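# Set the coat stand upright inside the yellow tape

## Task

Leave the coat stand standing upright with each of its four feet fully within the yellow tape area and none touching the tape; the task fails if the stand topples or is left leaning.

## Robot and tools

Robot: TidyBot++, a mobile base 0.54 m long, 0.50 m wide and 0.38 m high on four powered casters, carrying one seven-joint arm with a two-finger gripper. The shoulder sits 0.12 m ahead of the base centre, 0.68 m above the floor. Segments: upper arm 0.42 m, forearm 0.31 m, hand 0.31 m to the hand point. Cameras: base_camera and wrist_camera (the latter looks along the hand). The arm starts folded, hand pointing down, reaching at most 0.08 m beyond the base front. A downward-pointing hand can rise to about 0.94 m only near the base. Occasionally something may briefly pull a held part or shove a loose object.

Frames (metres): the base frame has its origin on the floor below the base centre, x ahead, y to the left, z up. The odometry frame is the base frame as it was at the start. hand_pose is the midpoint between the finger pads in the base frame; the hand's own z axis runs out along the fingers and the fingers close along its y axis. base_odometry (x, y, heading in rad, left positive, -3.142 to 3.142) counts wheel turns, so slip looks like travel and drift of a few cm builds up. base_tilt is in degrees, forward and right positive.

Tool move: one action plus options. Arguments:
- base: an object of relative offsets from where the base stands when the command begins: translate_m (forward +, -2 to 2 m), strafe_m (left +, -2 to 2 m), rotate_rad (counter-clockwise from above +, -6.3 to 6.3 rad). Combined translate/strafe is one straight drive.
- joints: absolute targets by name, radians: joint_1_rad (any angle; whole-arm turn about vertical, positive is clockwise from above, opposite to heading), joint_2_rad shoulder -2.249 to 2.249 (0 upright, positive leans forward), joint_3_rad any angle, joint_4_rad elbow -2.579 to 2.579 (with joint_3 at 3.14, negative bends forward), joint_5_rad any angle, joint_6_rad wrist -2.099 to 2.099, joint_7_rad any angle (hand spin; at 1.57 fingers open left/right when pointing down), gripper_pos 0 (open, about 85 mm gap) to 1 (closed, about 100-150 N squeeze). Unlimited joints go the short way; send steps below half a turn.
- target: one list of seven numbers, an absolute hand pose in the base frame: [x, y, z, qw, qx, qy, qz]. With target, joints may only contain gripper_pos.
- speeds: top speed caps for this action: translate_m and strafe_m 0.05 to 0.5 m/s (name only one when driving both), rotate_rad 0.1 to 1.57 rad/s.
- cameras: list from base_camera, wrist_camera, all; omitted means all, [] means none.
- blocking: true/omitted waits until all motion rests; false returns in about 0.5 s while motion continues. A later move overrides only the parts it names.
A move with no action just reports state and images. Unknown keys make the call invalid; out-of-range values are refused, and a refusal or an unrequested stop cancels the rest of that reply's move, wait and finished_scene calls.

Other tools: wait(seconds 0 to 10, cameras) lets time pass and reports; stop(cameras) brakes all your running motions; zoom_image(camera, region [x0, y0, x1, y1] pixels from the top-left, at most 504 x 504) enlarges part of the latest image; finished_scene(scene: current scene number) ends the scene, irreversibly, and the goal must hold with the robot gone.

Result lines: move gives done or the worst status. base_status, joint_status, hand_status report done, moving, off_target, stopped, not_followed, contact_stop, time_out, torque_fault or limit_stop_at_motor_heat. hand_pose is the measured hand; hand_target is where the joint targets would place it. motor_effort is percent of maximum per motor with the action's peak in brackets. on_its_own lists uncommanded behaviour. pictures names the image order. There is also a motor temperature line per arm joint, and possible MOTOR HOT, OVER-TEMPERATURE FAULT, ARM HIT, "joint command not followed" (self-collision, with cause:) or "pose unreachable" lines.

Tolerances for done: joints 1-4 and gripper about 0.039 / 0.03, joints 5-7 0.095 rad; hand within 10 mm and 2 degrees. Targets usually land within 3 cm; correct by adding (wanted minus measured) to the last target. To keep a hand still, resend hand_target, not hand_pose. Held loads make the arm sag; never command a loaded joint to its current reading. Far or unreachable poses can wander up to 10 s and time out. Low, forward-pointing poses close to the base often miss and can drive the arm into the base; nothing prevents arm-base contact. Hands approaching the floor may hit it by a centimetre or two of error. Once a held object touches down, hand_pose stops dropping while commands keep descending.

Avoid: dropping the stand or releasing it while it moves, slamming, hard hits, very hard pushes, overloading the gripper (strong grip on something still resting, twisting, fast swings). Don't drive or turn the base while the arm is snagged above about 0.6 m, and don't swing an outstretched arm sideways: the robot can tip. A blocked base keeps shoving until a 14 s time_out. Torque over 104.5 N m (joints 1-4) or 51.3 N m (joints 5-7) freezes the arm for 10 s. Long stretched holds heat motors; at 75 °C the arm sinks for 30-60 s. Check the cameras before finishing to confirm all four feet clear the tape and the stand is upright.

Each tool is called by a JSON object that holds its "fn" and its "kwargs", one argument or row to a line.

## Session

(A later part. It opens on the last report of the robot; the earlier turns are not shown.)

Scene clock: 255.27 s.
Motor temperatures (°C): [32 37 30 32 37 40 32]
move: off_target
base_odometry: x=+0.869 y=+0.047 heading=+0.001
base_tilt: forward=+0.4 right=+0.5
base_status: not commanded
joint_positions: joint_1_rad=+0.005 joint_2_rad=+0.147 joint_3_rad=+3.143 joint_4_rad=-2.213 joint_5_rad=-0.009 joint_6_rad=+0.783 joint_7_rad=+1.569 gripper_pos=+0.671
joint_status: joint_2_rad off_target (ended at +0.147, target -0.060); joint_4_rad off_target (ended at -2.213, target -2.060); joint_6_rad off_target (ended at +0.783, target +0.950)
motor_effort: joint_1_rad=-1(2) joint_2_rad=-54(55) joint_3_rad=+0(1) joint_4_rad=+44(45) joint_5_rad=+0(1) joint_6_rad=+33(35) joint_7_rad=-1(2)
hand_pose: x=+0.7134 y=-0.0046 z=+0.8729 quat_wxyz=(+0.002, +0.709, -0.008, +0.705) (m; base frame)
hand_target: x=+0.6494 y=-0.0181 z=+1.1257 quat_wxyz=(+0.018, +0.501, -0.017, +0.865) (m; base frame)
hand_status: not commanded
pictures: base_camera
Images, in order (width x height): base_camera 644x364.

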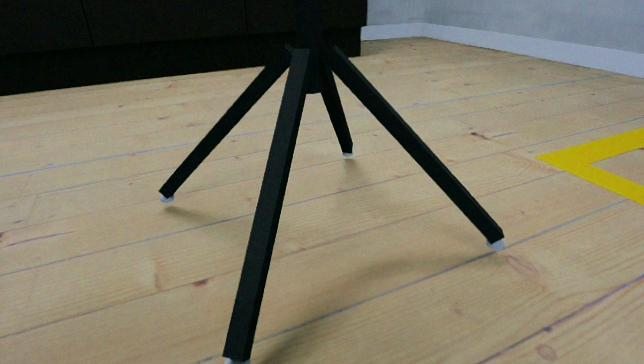

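{"fn": "move", "kwargs": {
  "joints": {"joint_2_rad": -0.085, "joint_4_rad": -2.04, "joint_6_rad": 0.93},
  "cameras": []
}}

{"fn": "move", "kwargs": {
  "base": {"translate_m": -0.1, "strafe_m": -0.7},
  "speeds": {"strafe_m": 0.2}
}}

Scene clock: 275.03 s.
Motor temperatures (°C): [32 39 30 33 37 41 32]
move: off_target
base_odometry: x=+0.869 y=+0.047 heading=+0.001
base_tilt: forward=+0.3 right=+0.5
base_status: not commanded
joint_positions: joint_1_rad=+0.005 joint_2_rad=+0.123 joint_3_rad=+3.143 joint_4_rad=-2.193 joint_5_rad=-0.009 joint_6_rad=+0.788 joint_7_rad=+1.569 gripper_pos=+0.671
joint_status: joint_2_rad off_target (ended at +0.123, target -0.085); joint_4_rad off_target (ended at -2.193, target -2.040); joint_6_rad off_target (ended at +0.788, target +0.930)
motor_effort: joint_1_rad=-1(2) joint_2_rad=-52(57) joint_3_rad=+0(1) joint_4_rad=+45(48) joint_5_rad=+0(1) joint_6_rad=+32(36) joint_7_rad=+0(1)
hand_pose: x=+0.7126 y=-0.0047 z=+0.8992 quat_wxyz=(+0.002, +0.692, -0.007, +0.722) (m; base frame)
hand_target: x=+0.6405 y=-0.0178 z=+1.1446 quat_wxyz=(+0.018, +0.490, -0.017, +0.871) (m; base frame)
hand_status: not commanded
pictures: none
No camera images: "cameras" was empty.

Scene clock: 279.47 s.
Motor temperatures (°C): [32 39 30 33 37 41 32]
move: done
base_odometry: x=+0.770 y=-0.653 heading=+0.001
base_tilt: forward=+0.4 right=+0.5
base_status: done
joint_positions: joint_1_rad=+0.012 joint_2_rad=+0.123 joint_3_rad=+3.147 joint_4_rad=-2.193 joint_5_rad=-0.011 joint_6_rad=+0.788 joint_7_rad=+1.569 gripper_pos=+0.671
joint_status: not commanded
motor_effort: joint_1_rad=-1(5) joint_2_rad=-54(54) joint_3_rad=+1(4) joint_4_rad=+46(46) joint_5_rad=+0(2) joint_6_rad=+34(35) joint_7_rad=+0(1)
hand_pose: x=+0.7127 y=-0.0109 z=+0.8999 quat_wxyz=(+0.006, +0.692, -0.012, +0.722) (m; base frame)
hand_target: x=+0.6405 y=-0.0178 z=+1.1446 quat_wxyz=(+0.018, +0.490, -0.017, +0.871) (m; base frame)
hand_status: not commanded
pictures: base_camera, wrist_camera
Images, in order (width x height): base_camera 644x364, wrist_camera 644x476.

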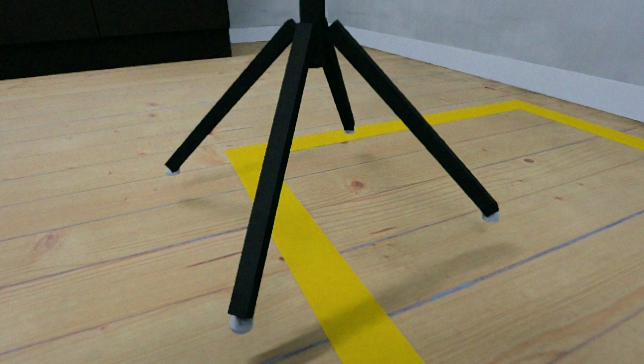

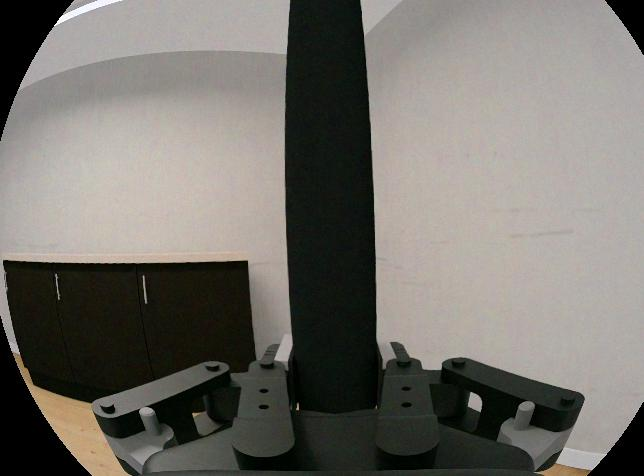

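{"fn": "move", "kwargs": {
  "base": {"strafe_m": -0.44},
  "speeds": {"strafe_m": 0.2}
}}

Scene clock: 293.23 s.
Motor temperatures (°C): [32 41 30 34 37 42 32]
move: done
base_odometry: x=+0.770 y=-1.094 heading=+0.001
base_tilt: forward=+0.4 right=+0.5
base_status: done
joint_positions: joint_1_rad=+0.014 joint_2_rad=+0.123 joint_3_rad=+3.146 joint_4_rad=-2.192 joint_5_rad=-0.013 joint_6_rad=+0.788 joint_7_rad=+1.570 gripper_pos=+0.671
joint_status: not commanded
motor_effort: joint_1_rad=-1(6) joint_2_rad=-53(56) joint_3_rad=+1(4) joint_4_rad=+45(47) joint_5_rad=-1(2) joint_6_rad=+33(35) joint_7_rad=+0(1)
hand_pose: x=+0.7126 y=-0.0124 z=+0.9000 quat_wxyz=(+0.007, +0.691, -0.013, +0.722) (m; base frame)
hand_target: x=+0.6405 y=-0.0178 z=+1.1446 quat_wxyz=(+0.018, +0.490, -0.017, +0.871) (m; base frame)
hand_status: not commanded
pictures: base_camera, wrist_camera
Images, in order (width x height): base_camera 644x364, wrist_camera 644x476.

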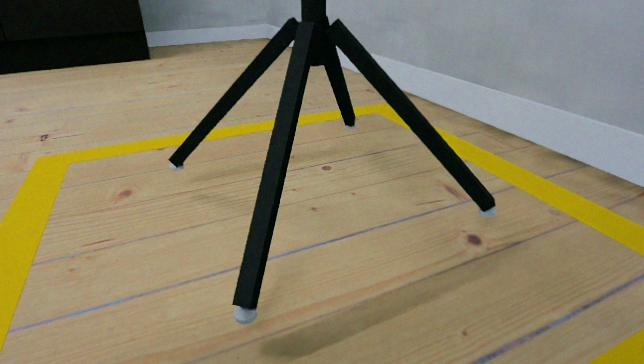

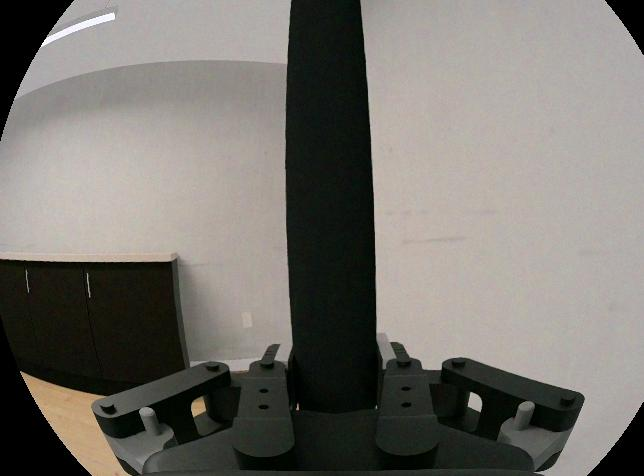

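{"fn": "move", "kwargs": {
  "joints": {"joint_2_rad": -0.057, "joint_4_rad": -2.064, "joint_6_rad": 0.94},
  "cameras": ["base_camera"]
}}

Scene clock: 312.60 s.
Motor temperatures (°C): [32 42 30 34 37 42 32]
move: off_target
base_odometry: x=+0.770 y=-1.094 heading=+0.001
base_tilt: forward=+0.4 right=+0.5
base_status: not commanded
joint_positions: joint_1_rad=+0.014 joint_2_rad=+0.123 joint_3_rad=+3.146 joint_4_rad=-2.197 joint_5_rad=-0.013 joint_6_rad=+0.788 joint_7_rad=+1.570 gripper_pos=+0.671
joint_status: joint_2_rad off_target (ended at +0.123, target -0.057); joint_4_rad off_target (ended at -2.197, target -2.064); joint_6_rad off_target (ended at +0.788, target +0.940)
motor_effort: joint_1_rad=-1(2) joint_2_rad=-52(54) joint_3_rad=+0(1) joint_4_rad=+45(47) joint_5_rad=+0(1) joint_6_rad=+32(35) joint_7_rad=+0(1)
hand_pose: x=+0.7119 y=-0.0124 z=+0.8973 quat_wxyz=(+0.007, +0.693, -0.013, +0.721) (m; base frame)
hand_target: x=+0.6523 y=-0.0180 z=+1.1192 quat_wxyz=(+0.018, +0.509, -0.017, +0.861) (m; base frame)
hand_status: not commanded
pictures: base_camera
Images, in order (width x height): base_camera 644x364.

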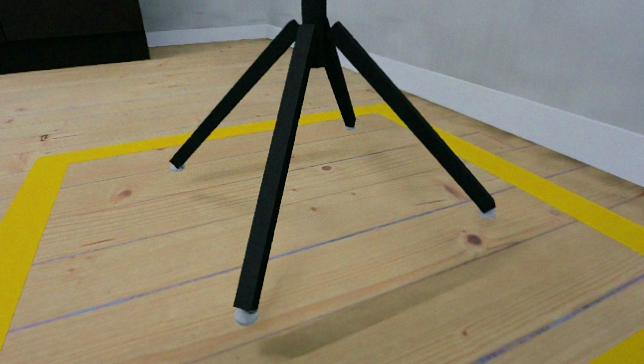

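{"fn": "move", "kwargs": {
  "joints": {"joint_2_rad": -0.03, "joint_4_rad": -2.084, "joint_6_rad": 0.95},
  "cameras": ["base_camera"]
}}

Scene clock: 316.70 s.
Motor temperatures (°C): [32 42 30 35 37 42 32]
move: off_target
base_odometry: x=+0.770 y=-1.094 heading=+0.001
base_tilt: forward=+0.4 right=+0.4
base_status: not commanded
joint_positions: joint_1_rad=+0.014 joint_2_rad=+0.136 joint_3_rad=+3.146 joint_4_rad=-2.206 joint_5_rad=-0.013 joint_6_rad=+0.795 joint_7_rad=+1.570 gripper_pos=+0.671
joint_status: joint_2_rad off_target (ended at +0.136, target -0.030); joint_4_rad off_target (ended at -2.206, target -2.084); joint_6_rad off_target (ended at +0.795, target +0.950)
motor_effort: joint_1_rad=-2(2) joint_2_rad=-53(54) joint_3_rad=+1(1) joint_4_rad=+45(46) joint_5_rad=+0(1) joint_6_rad=+33(34) joint_7_rad=+0(1)
hand_pose: x=+0.7126 y=-0.0124 z=+0.8872 quat_wxyz=(+0.007, +0.698, -0.013, +0.716) (m; base frame)
hand_target: x=+0.6625 y=-0.0183 z=+1.0962 quat_wxyz=(+0.018, +0.524, -0.017, +0.851) (m; base frame)
hand_status: not commanded
pictures: base_camera
Images, in order (width x height): base_camera 644x364.

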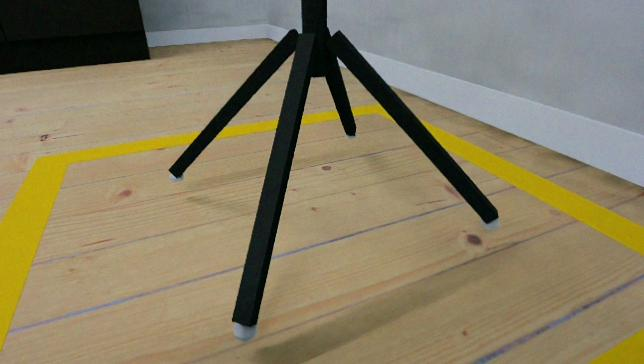

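{"fn": "move", "kwargs": {
  "joints": {"joint_2_rad": -0.012, "joint_4_rad": -2.097, "joint_6_rad": 0.965},
  "cameras": ["base_camera"]
}}

{"fn": "move", "kwargs": {
  "joints": {"joint_2_rad": -0.002, "joint_4_rad": -2.104, "joint_6_rad": 0.972},
  "cameras": ["base_camera"]
}}

Scene clock: 323.87 s.
Motor temperatures (°C): [32 42 30 35 37 43 32]
move: off_target
base_odometry: x=+0.770 y=-1.094 heading=+0.001
base_tilt: forward=+0.4 right=+0.4
base_status: not commanded
joint_positions: joint_1_rad=+0.014 joint_2_rad=+0.154 joint_3_rad=+3.146 joint_4_rad=-2.217 joint_5_rad=-0.013 joint_6_rad=+0.808 joint_7_rad=+1.570 gripper_pos=+0.671
joint_status: joint_2_rad off_target (ended at +0.154, target -0.012); joint_4_rad off_target (ended at -2.217, target -2.097); joint_6_rad off_target (ended at +0.808, target +0.965)
motor_effort: joint_1_rad=-1(2) joint_2_rad=-54(54) joint_3_rad=+1(1) joint_4_rad=+45(45) joint_5_rad=-1(1) joint_6_rad=+34(34) joint_7_rad=+0(1)
hand_pose: x=+0.7136 y=-0.0125 z=+0.8743 quat_wxyz=(+0.007, +0.704, -0.013, +0.710) (m; base frame)
hand_target: x=+0.6676 y=-0.0184 z=+1.0834 quat_wxyz=(+0.019, +0.531, -0.017, +0.847) (m; base frame)
hand_status: not commanded
pictures: base_camera
Images, in order (width x height): base_camera 644x364.

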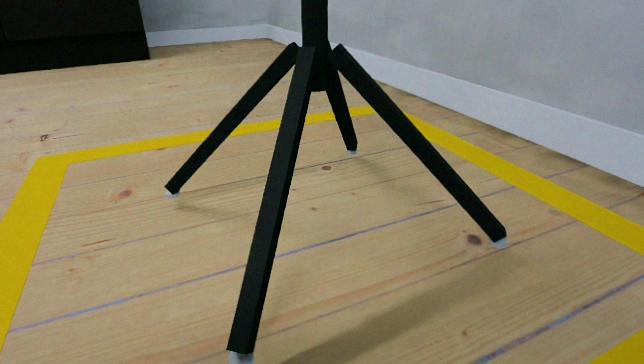

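Scene clock: 324.47 s.
Motor temperatures (°C): [32 42 30 35 37 43 32]
move: off_target
base_odometry: x=+0.770 y=-1.094 heading=+0.001
base_tilt: forward=+0.3 right=+0.5
base_status: not commanded
joint_positions: joint_1_rad=+0.014 joint_2_rad=+0.162 joint_3_rad=+3.146 joint_4_rad=-2.223 joint_5_rad=-0.013 joint_6_rad=+0.813 joint_7_rad=+1.570 gripper_pos=+0.671
joint_status: joint_2_rad off_target (ended at +0.162, target -0.002); joint_4_rad off_target (ended at -2.223, target -2.104); joint_6_rad off_target (ended at +0.813, target +0.972)
motor_effort: joint_1_rad=+0(2) joint_2_rad=-53(54) joint_3_rad=+0(1) joint_4_rad=+43(45) joint_5_rad=+0(1) joint_6_rad=+33(34) joint_7_rad=+0(0)
hand_pose: x=+0.7140 y=-0.0125 z=+0.8681 quat_wxyz=(+0.007, +0.707, -0.013, +0.707) (m; base frame)
hand_target: x=+0.6704 y=-0.0185 z=+1.0760 quat_wxyz=(+0.019, +0.535, -0.017, +0.844) (m; base frame)
hand_status: not commanded
pictures: base_camera
Images, in order (width x height): base_camera 644x364.

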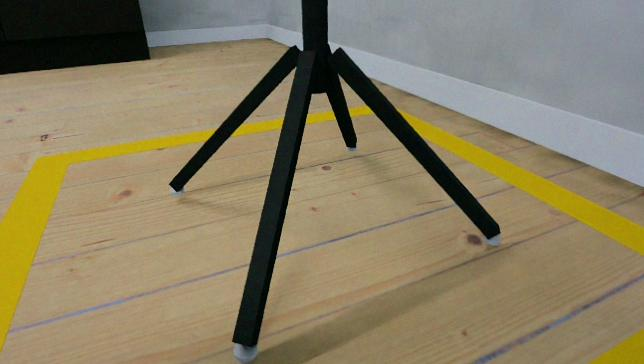

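{"fn": "move", "kwargs": {
  "joints": {"joint_2_rad": 0.008, "joint_4_rad": -2.112, "joint_6_rad": 0.985},
  "cameras": ["base_camera"]
}}

{"fn": "move", "kwargs": {
  "joints": {"joint_2_rad": 0.018, "joint_4_rad": -2.12, "joint_6_rad": 0.998},
  "cameras": ["base_camera"]
}}

Scene clock: 330.80 s.
Motor temperatures (°C): [32 42 30 35 37 43 32]
move: off_target
base_odometry: x=+0.770 y=-1.094 heading=+0.001
base_tilt: forward=+0.4 right=+0.5
base_status: not commanded
joint_positions: joint_1_rad=+0.014 joint_2_rad=+0.171 joint_3_rad=+3.146 joint_4_rad=-2.229 joint_5_rad=-0.013 joint_6_rad=+0.825 joint_7_rad=+1.570 gripper_pos=+0.671
joint_status: joint_2_rad off_target (ended at +0.171, target +0.008); joint_4_rad off_target (ended at -2.229, target -2.112); joint_6_rad off_target (ended at +0.825, target +0.985)
motor_effort: joint_1_rad=-1(2) joint_2_rad=-53(54) joint_3_rad=+0(1) joint_4_rad=+43(44) joint_5_rad=+0(1) joint_6_rad=+32(34) joint_7_rad=+0(1)
hand_pose: x=+0.7142 y=-0.0125 z=+0.8633 quat_wxyz=(+0.007, +0.709, -0.013, +0.706) (m; base frame)
hand_target: x=+0.6724 y=-0.0186 z=+1.0697 quat_wxyz=(+0.019, +0.538, -0.017, +0.843) (m; base frame)
hand_status: not commanded
pictures: base_camera
Images, in order (width x height): base_camera 644x364.

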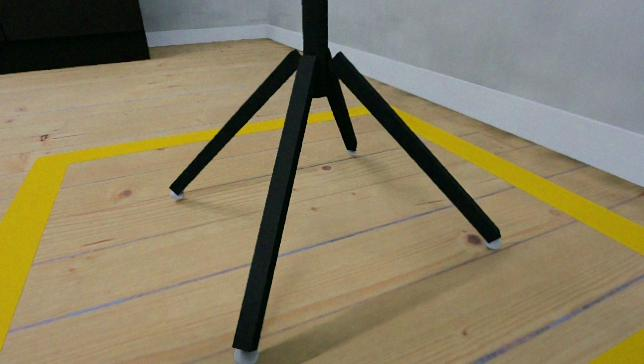

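Scene clock: 331.37 s.
Motor temperatures (°C): [32 42 30 35 37 43 32]
move: off_target
base_odometry: x=+0.770 y=-1.094 heading=+0.001
base_tilt: forward=+0.3 right=+0.5
base_status: not commanded
joint_positions: joint_1_rad=+0.014 joint_2_rad=+0.181 joint_3_rad=+3.146 joint_4_rad=-2.235 joint_5_rad=-0.013 joint_6_rad=+0.837 joint_7_rad=+1.570 gripper_pos=+0.671
joint_status: joint_2_rad off_target (ended at +0.181, target +0.018); joint_4_rad off_target (ended at -2.235, target -2.120); joint_6_rad off_target (ended at +0.837, target +0.998)
motor_effort: joint_1_rad=-1(1) joint_2_rad=-54(54) joint_3_rad=+1(1) joint_4_rad=+43(44) joint_5_rad=+0(1) joint_6_rad=+33(34) joint_7_rad=+0(1)
hand_pose: x=+0.7145 y=-0.0125 z=+0.8575 quat_wxyz=(+0.007, +0.710, -0.013, +0.704) (m; base frame)
hand_target: x=+0.6742 y=-0.0188 z=+1.0634 quat_wxyz=(+0.020, +0.540, -0.017, +0.841) (m; base frame)
hand_status: not commanded
pictures: base_camera
Images, in order (width x height): base_camera 644x364.

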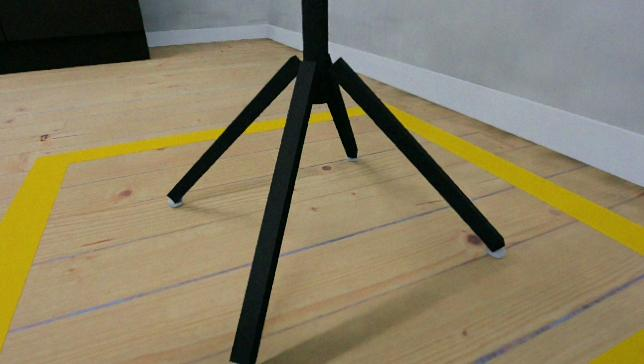

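{"fn": "move", "kwargs": {
  "joints": {"joint_2_rad": 0.028, "joint_4_rad": -2.128, "joint_6_rad": 1.013},
  "cameras": ["base_camera"]
}}

{"fn": "move", "kwargs": {
  "joints": {"joint_2_rad": 0.043, "joint_4_rad": -2.138, "joint_6_rad": 1.013},
  "cameras": ["base_camera"]
}}

Scene clock: 338.83 s.
Motor temperatures (°C): [32 43 30 35 37 43 32]
move: off_target
base_odometry: x=+0.770 y=-1.094 heading=+0.001
base_tilt: forward=+0.4 right=+0.5
base_status: not commanded
joint_positions: joint_1_rad=+0.014 joint_2_rad=+0.188 joint_3_rad=+3.146 joint_4_rad=-2.241 joint_5_rad=-0.013 joint_6_rad=+0.853 joint_7_rad=+1.570 gripper_pos=+0.671
joint_status: joint_2_rad off_target (ended at +0.188, target +0.028); joint_4_rad off_target (ended at -2.241, target -2.128); joint_6_rad off_target (ended at +0.853, target +1.013)
motor_effort: joint_1_rad=-1(2) joint_2_rad=-53(54) joint_3_rad=+0(1) joint_4_rad=+42(43) joint_5_rad=+0(1) joint_6_rad=+33(33) joint_7_rad=+0(1)
hand_pose: x=+0.7143 y=-0.0126 z=+0.8557 quat_wxyz=(+0.007, +0.709, -0.013, +0.705) (m; base frame)
hand_target: x=+0.6757 y=-0.0189 z=+1.0577 quat_wxyz=(+0.020, +0.541, -0.017, +0.841) (m; base frame)
hand_status: not commanded
pictures: base_camera
Images, in order (width x height): base_camera 644x364.

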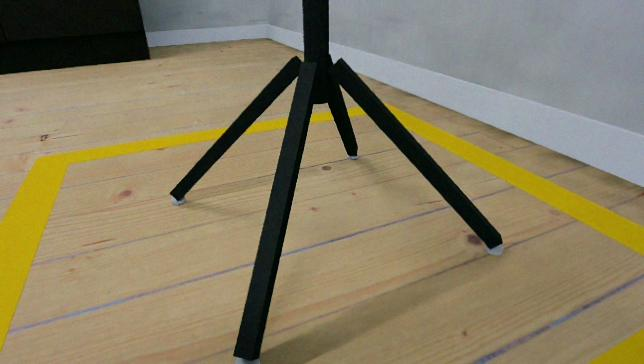

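Scene clock: 339.37 s.
Motor temperatures (°C): [32 43 30 35 37 43 32]
move: off_target
base_odometry: x=+0.770 y=-1.094 heading=+0.001
base_tilt: forward=+0.4 right=+0.4
base_status: not commanded
joint_positions: joint_1_rad=+0.014 joint_2_rad=+0.192 joint_3_rad=+3.146 joint_4_rad=-2.242 joint_5_rad=-0.013 joint_6_rad=+0.860 joint_7_rad=+1.570 gripper_pos=+0.671
joint_status: joint_2_rad off_target (ended at +0.192, target +0.043); joint_4_rad off_target (ended at -2.242, target -2.138); joint_6_rad off_target (ended at +0.860, target +1.013)
motor_effort: joint_1_rad=-1(1) joint_2_rad=-52(53) joint_3_rad=+1(1) joint_4_rad=+40(42) joint_5_rad=-1(1) joint_6_rad=+31(33) joint_7_rad=+0(1)
hand_pose: x=+0.7149 y=-0.0126 z=+0.8554 quat_wxyz=(+0.007, +0.708, -0.013, +0.706) (m; base frame)
hand_target: x=+0.6808 y=-0.0189 z=+1.0439 quat_wxyz=(+0.020, +0.551, -0.017, +0.834) (m; base frame)
hand_status: not commanded
pictures: base_camera
Images, in order (width x height): base_camera 644x364.

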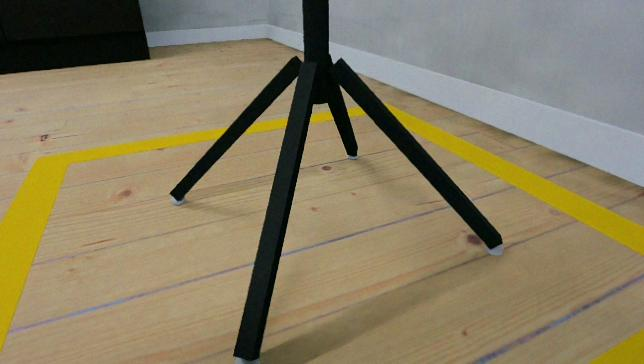

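{"fn": "move", "kwargs": {
  "joints": {"joint_2_rad": 0.09, "joint_4_rad": -2.19, "joint_6_rad": 0.97},
  "cameras": ["base_camera"]
}}

{"fn": "move", "kwargs": {
  "joints": {"joint_2_rad": 0.15, "joint_4_rad": -2.235, "joint_6_rad": 0.92},
  "cameras": ["base_camera"]
}}

Scene clock: 347.33 s.
Motor temperatures (°C): [32 43 30 35 37 43 32]
move: off_target
base_odometry: x=+0.770 y=-1.094 heading=+0.001
base_tilt: forward=+0.4 right=+0.5
base_status: not commanded
joint_positions: joint_1_rad=+0.014 joint_2_rad=+0.192 joint_3_rad=+3.146 joint_4_rad=-2.245 joint_5_rad=-0.013 joint_6_rad=+0.864 joint_7_rad=+1.570 gripper_pos=+0.671
joint_status: joint_2_rad off_target (ended at +0.192, target +0.090); joint_4_rad off_target (ended at -2.245, target -2.190); joint_6_rad off_target (ended at +0.864, target +0.970)
motor_effort: joint_1_rad=-1(3) joint_2_rad=-44(52) joint_3_rad=+0(2) joint_4_rad=+32(40) joint_5_rad=-1(2) joint_6_rad=+24(31) joint_7_rad=-1(1)
hand_pose: x=+0.7140 y=-0.0123 z=+0.8544 quat_wxyz=(+0.007, +0.708, -0.013, +0.706) (m; base frame)
hand_target: x=+0.6958 y=-0.0189 z=+0.9763 quat_wxyz=(+0.020, +0.609, -0.016, +0.793) (m; base frame)
hand_status: not commanded
pictures: base_camera
Images, in order (width x height): base_camera 644x364.

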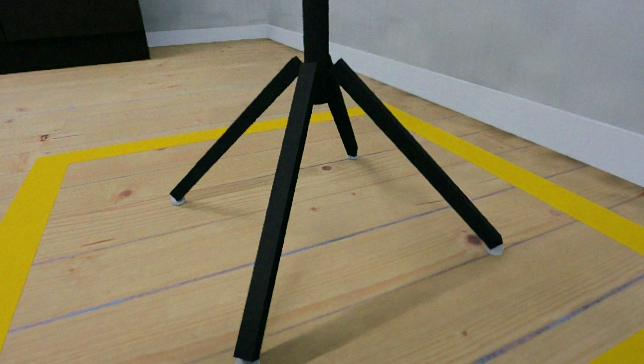

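Scene clock: 348.10 s.
Motor temperatures (°C): [32 43 30 35 37 43 32]
move: off_target
base_odometry: x=+0.770 y=-1.094 heading=+0.001
base_tilt: forward=+0.4 right=+0.4
base_status: not commanded
joint_positions: joint_1_rad=+0.014 joint_2_rad=+0.194 joint_3_rad=+3.146 joint_4_rad=-2.246 joint_5_rad=-0.013 joint_6_rad=+0.866 joint_7_rad=+1.570 gripper_pos=+0.671
joint_status: joint_2_rad off_target (ended at +0.194, target +0.150); the others done
motor_effort: joint_1_rad=+1(2) joint_2_rad=-34(43) joint_3_rad=+1(2) joint_4_rad=+22(31) joint_5_rad=-1(2) joint_6_rad=+15(23) joint_7_rad=-1(1)
hand_pose: x=+0.7143 y=-0.0121 z=+0.8534 quat_wxyz=(+0.007, +0.708, -0.013, +0.706) (m; base frame)
hand_target: x=+0.7069 y=-0.0187 z=+0.9020 quat_wxyz=(+0.019, +0.669, -0.016, +0.743) (m; base frame)
hand_status: not commanded
pictures: base_camera
Images, in order (width x height): base_camera 644x364.

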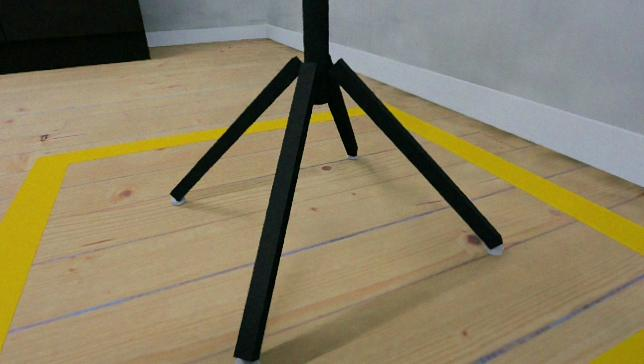

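{"fn": "move", "kwargs": {
  "joints": {"joint_2_rad": 0.185, "joint_4_rad": -2.258, "joint_6_rad": 0.885},
  "cameras": ["base_camera"]
}}

{"fn": "move", "kwargs": {
  "joints": {"gripper_pos": 0.6}
}}

Scene clock: 353.33 s.
Motor temperatures (°C): [32 43 30 35 37 43 32]
move: done
base_odometry: x=+0.770 y=-1.094 heading=+0.001
base_tilt: forward=+0.3 right=+0.5
base_status: not commanded
joint_positions: joint_1_rad=+0.014 joint_2_rad=+0.195 joint_3_rad=+3.146 joint_4_rad=-2.246 joint_5_rad=-0.013 joint_6_rad=+0.866 joint_7_rad=+1.570 gripper_pos=+0.672
joint_status: all done
motor_effort: joint_1_rad=+1(2) joint_2_rad=-28(34) joint_3_rad=+2(2) joint_4_rad=+16(23) joint_5_rad=-2(2) joint_6_rad=+10(16) joint_7_rad=-1(1)
hand_pose: x=+0.7145 y=-0.0121 z=+0.8526 quat_wxyz=(+0.007, +0.709, -0.013, +0.705) (m; base frame)
hand_target: x=+0.7095 y=-0.0185 z=+0.8585 quat_wxyz=(+0.019, +0.703, -0.016, +0.711) (m; base frame)
hand_status: not commanded
pictures: base_camera
Images, in order (width x height): base_camera 644x364.

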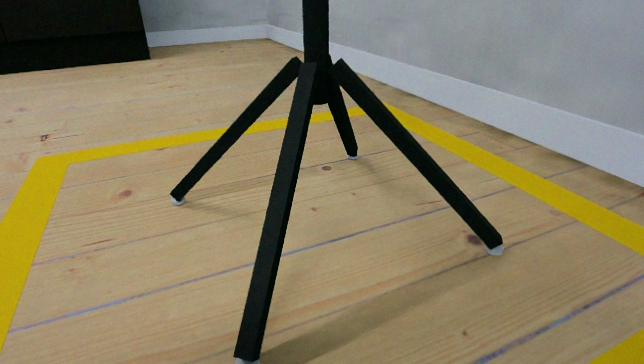

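Scene clock: 354.07 s.
Motor temperatures (°C): [32 42 30 35 37 43 32]
move: done
base_odometry: x=+0.770 y=-1.094 heading=+0.001
base_tilt: forward=+0.3 right=+0.5
base_status: not commanded
joint_positions: joint_1_rad=+0.014 joint_2_rad=+0.195 joint_3_rad=+3.144 joint_4_rad=-2.246 joint_5_rad=-0.013 joint_6_rad=+0.867 joint_7_rad=+1.570 gripper_pos=+0.600
joint_status: all done
motor_effort: joint_1_rad=-1(6) joint_2_rad=-26(28) joint_3_rad=+0(6) joint_4_rad=+17(18) joint_5_rad=+0(4) joint_6_rad=+9(11) joint_7_rad=+0(1)
hand_pose: x=+0.7145 y=-0.0113 z=+0.8532 quat_wxyz=(+0.006, +0.708, -0.012, +0.706) (m; base frame)
hand_target: x=+0.7095 y=-0.0185 z=+0.8585 quat_wxyz=(+0.019, +0.703, -0.016, +0.711) (m; base frame)
hand_status: not commanded
pictures: base_camera, wrist_camera
Images, in order (width x height): base_camera 644x364, wrist_camera 644x476.

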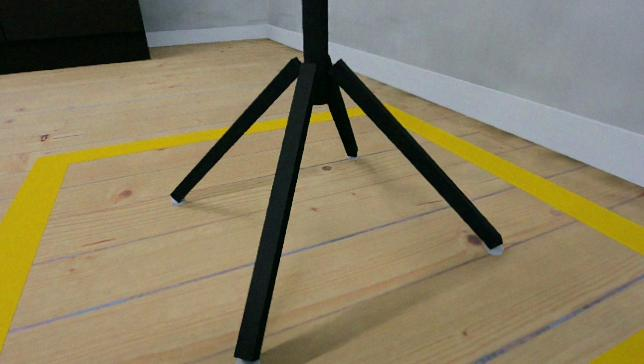

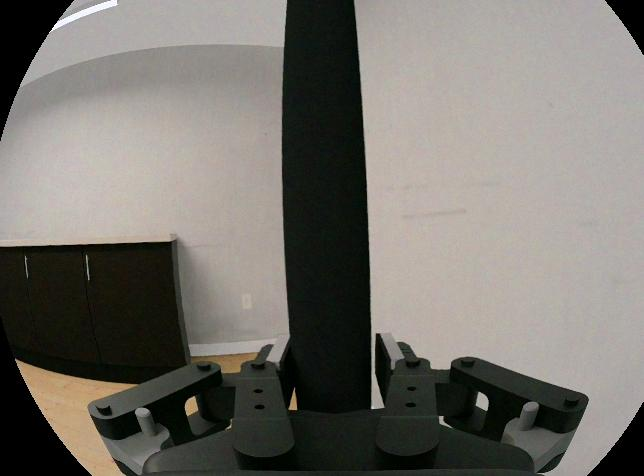

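{"fn": "move", "kwargs": {
  "joints": {"gripper_pos": 0.1},
  "cameras": ["wrist_camera"]
}}

{"fn": "move", "kwargs": {
  "base": {"translate_m": -0.3},
  "speeds": {"translate_m": 0.15}
}}

Scene clock: 359.07 s.
Motor temperatures (°C): [32 42 30 35 37 43 32]
move: done
base_odometry: x=+0.770 y=-1.094 heading=+0.001
base_tilt: forward=+0.3 right=+0.5
base_status: not commanded
joint_positions: joint_1_rad=+0.014 joint_2_rad=+0.195 joint_3_rad=+3.144 joint_4_rad=-2.246 joint_5_rad=-0.013 joint_6_rad=+0.867 joint_7_rad=+1.570 gripper_pos=+0.100
joint_status: all done
motor_effort: joint_1_rad=-1(2) joint_2_rad=-24(25) joint_3_rad=+0(1) joint_4_rad=+17(17) joint_5_rad=+0(1) joint_6_rad=+8(9) joint_7_rad=+0(1)
hand_pose: x=+0.7145 y=-0.0113 z=+0.8532 quat_wxyz=(+0.006, +0.708, -0.012, +0.706) (m; base frame)
hand_target: x=+0.7095 y=-0.0185 z=+0.8585 quat_wxyz=(+0.019, +0.703, -0.016, +0.711) (m; base frame)
hand_status: not commanded
pictures: wrist_camera
Images, in order (width x height): wrist_camera 644x476.

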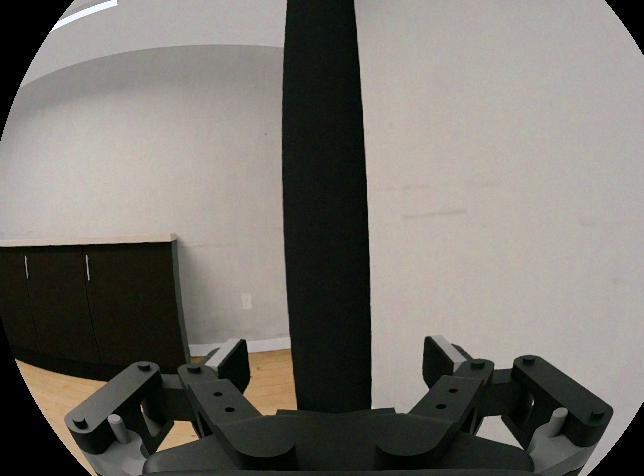

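Scene clock: 361.73 s.
Motor temperatures (°C): [32 42 30 35 37 43 32]
move: done
base_odometry: x=+0.470 y=-1.094 heading=+0.001
base_tilt: forward=+0.4 right=+0.5
base_status: done
joint_positions: joint_1_rad=+0.014 joint_2_rad=+0.196 joint_3_rad=+3.144 joint_4_rad=-2.246 joint_5_rad=-0.013 joint_6_rad=+0.867 joint_7_rad=+1.570 gripper_pos=+0.100
joint_status: not commanded
motor_effort: joint_1_rad=-1(2) joint_2_rad=-24(29) joint_3_rad=+0(1) joint_4_rad=+17(18) joint_5_rad=+0(1) joint_6_rad=+8(9) joint_7_rad=+0(1)
hand_pose: x=+0.7145 y=-0.0113 z=+0.8526 quat_wxyz=(+0.006, +0.708, -0.012, +0.706) (m; base frame)
hand_target: x=+0.7095 y=-0.0185 z=+0.8585 quat_wxyz=(+0.019, +0.703, -0.016, +0.711) (m; base frame)
hand_status: not commanded
pictures: base_camera, wrist_camera
Images, in order (width x height): base_camera 644x364, wrist_camera 644x476.

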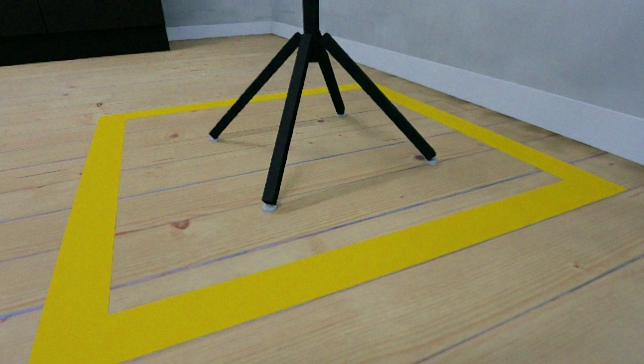

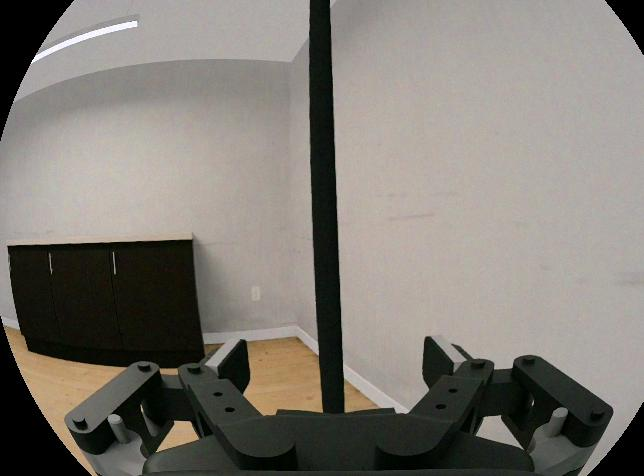

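Task is clearly done: all feet inside.

{"fn": "finished_scene", "kwargs": {
  "scene": 1
}}

The scene is finished: the task was done.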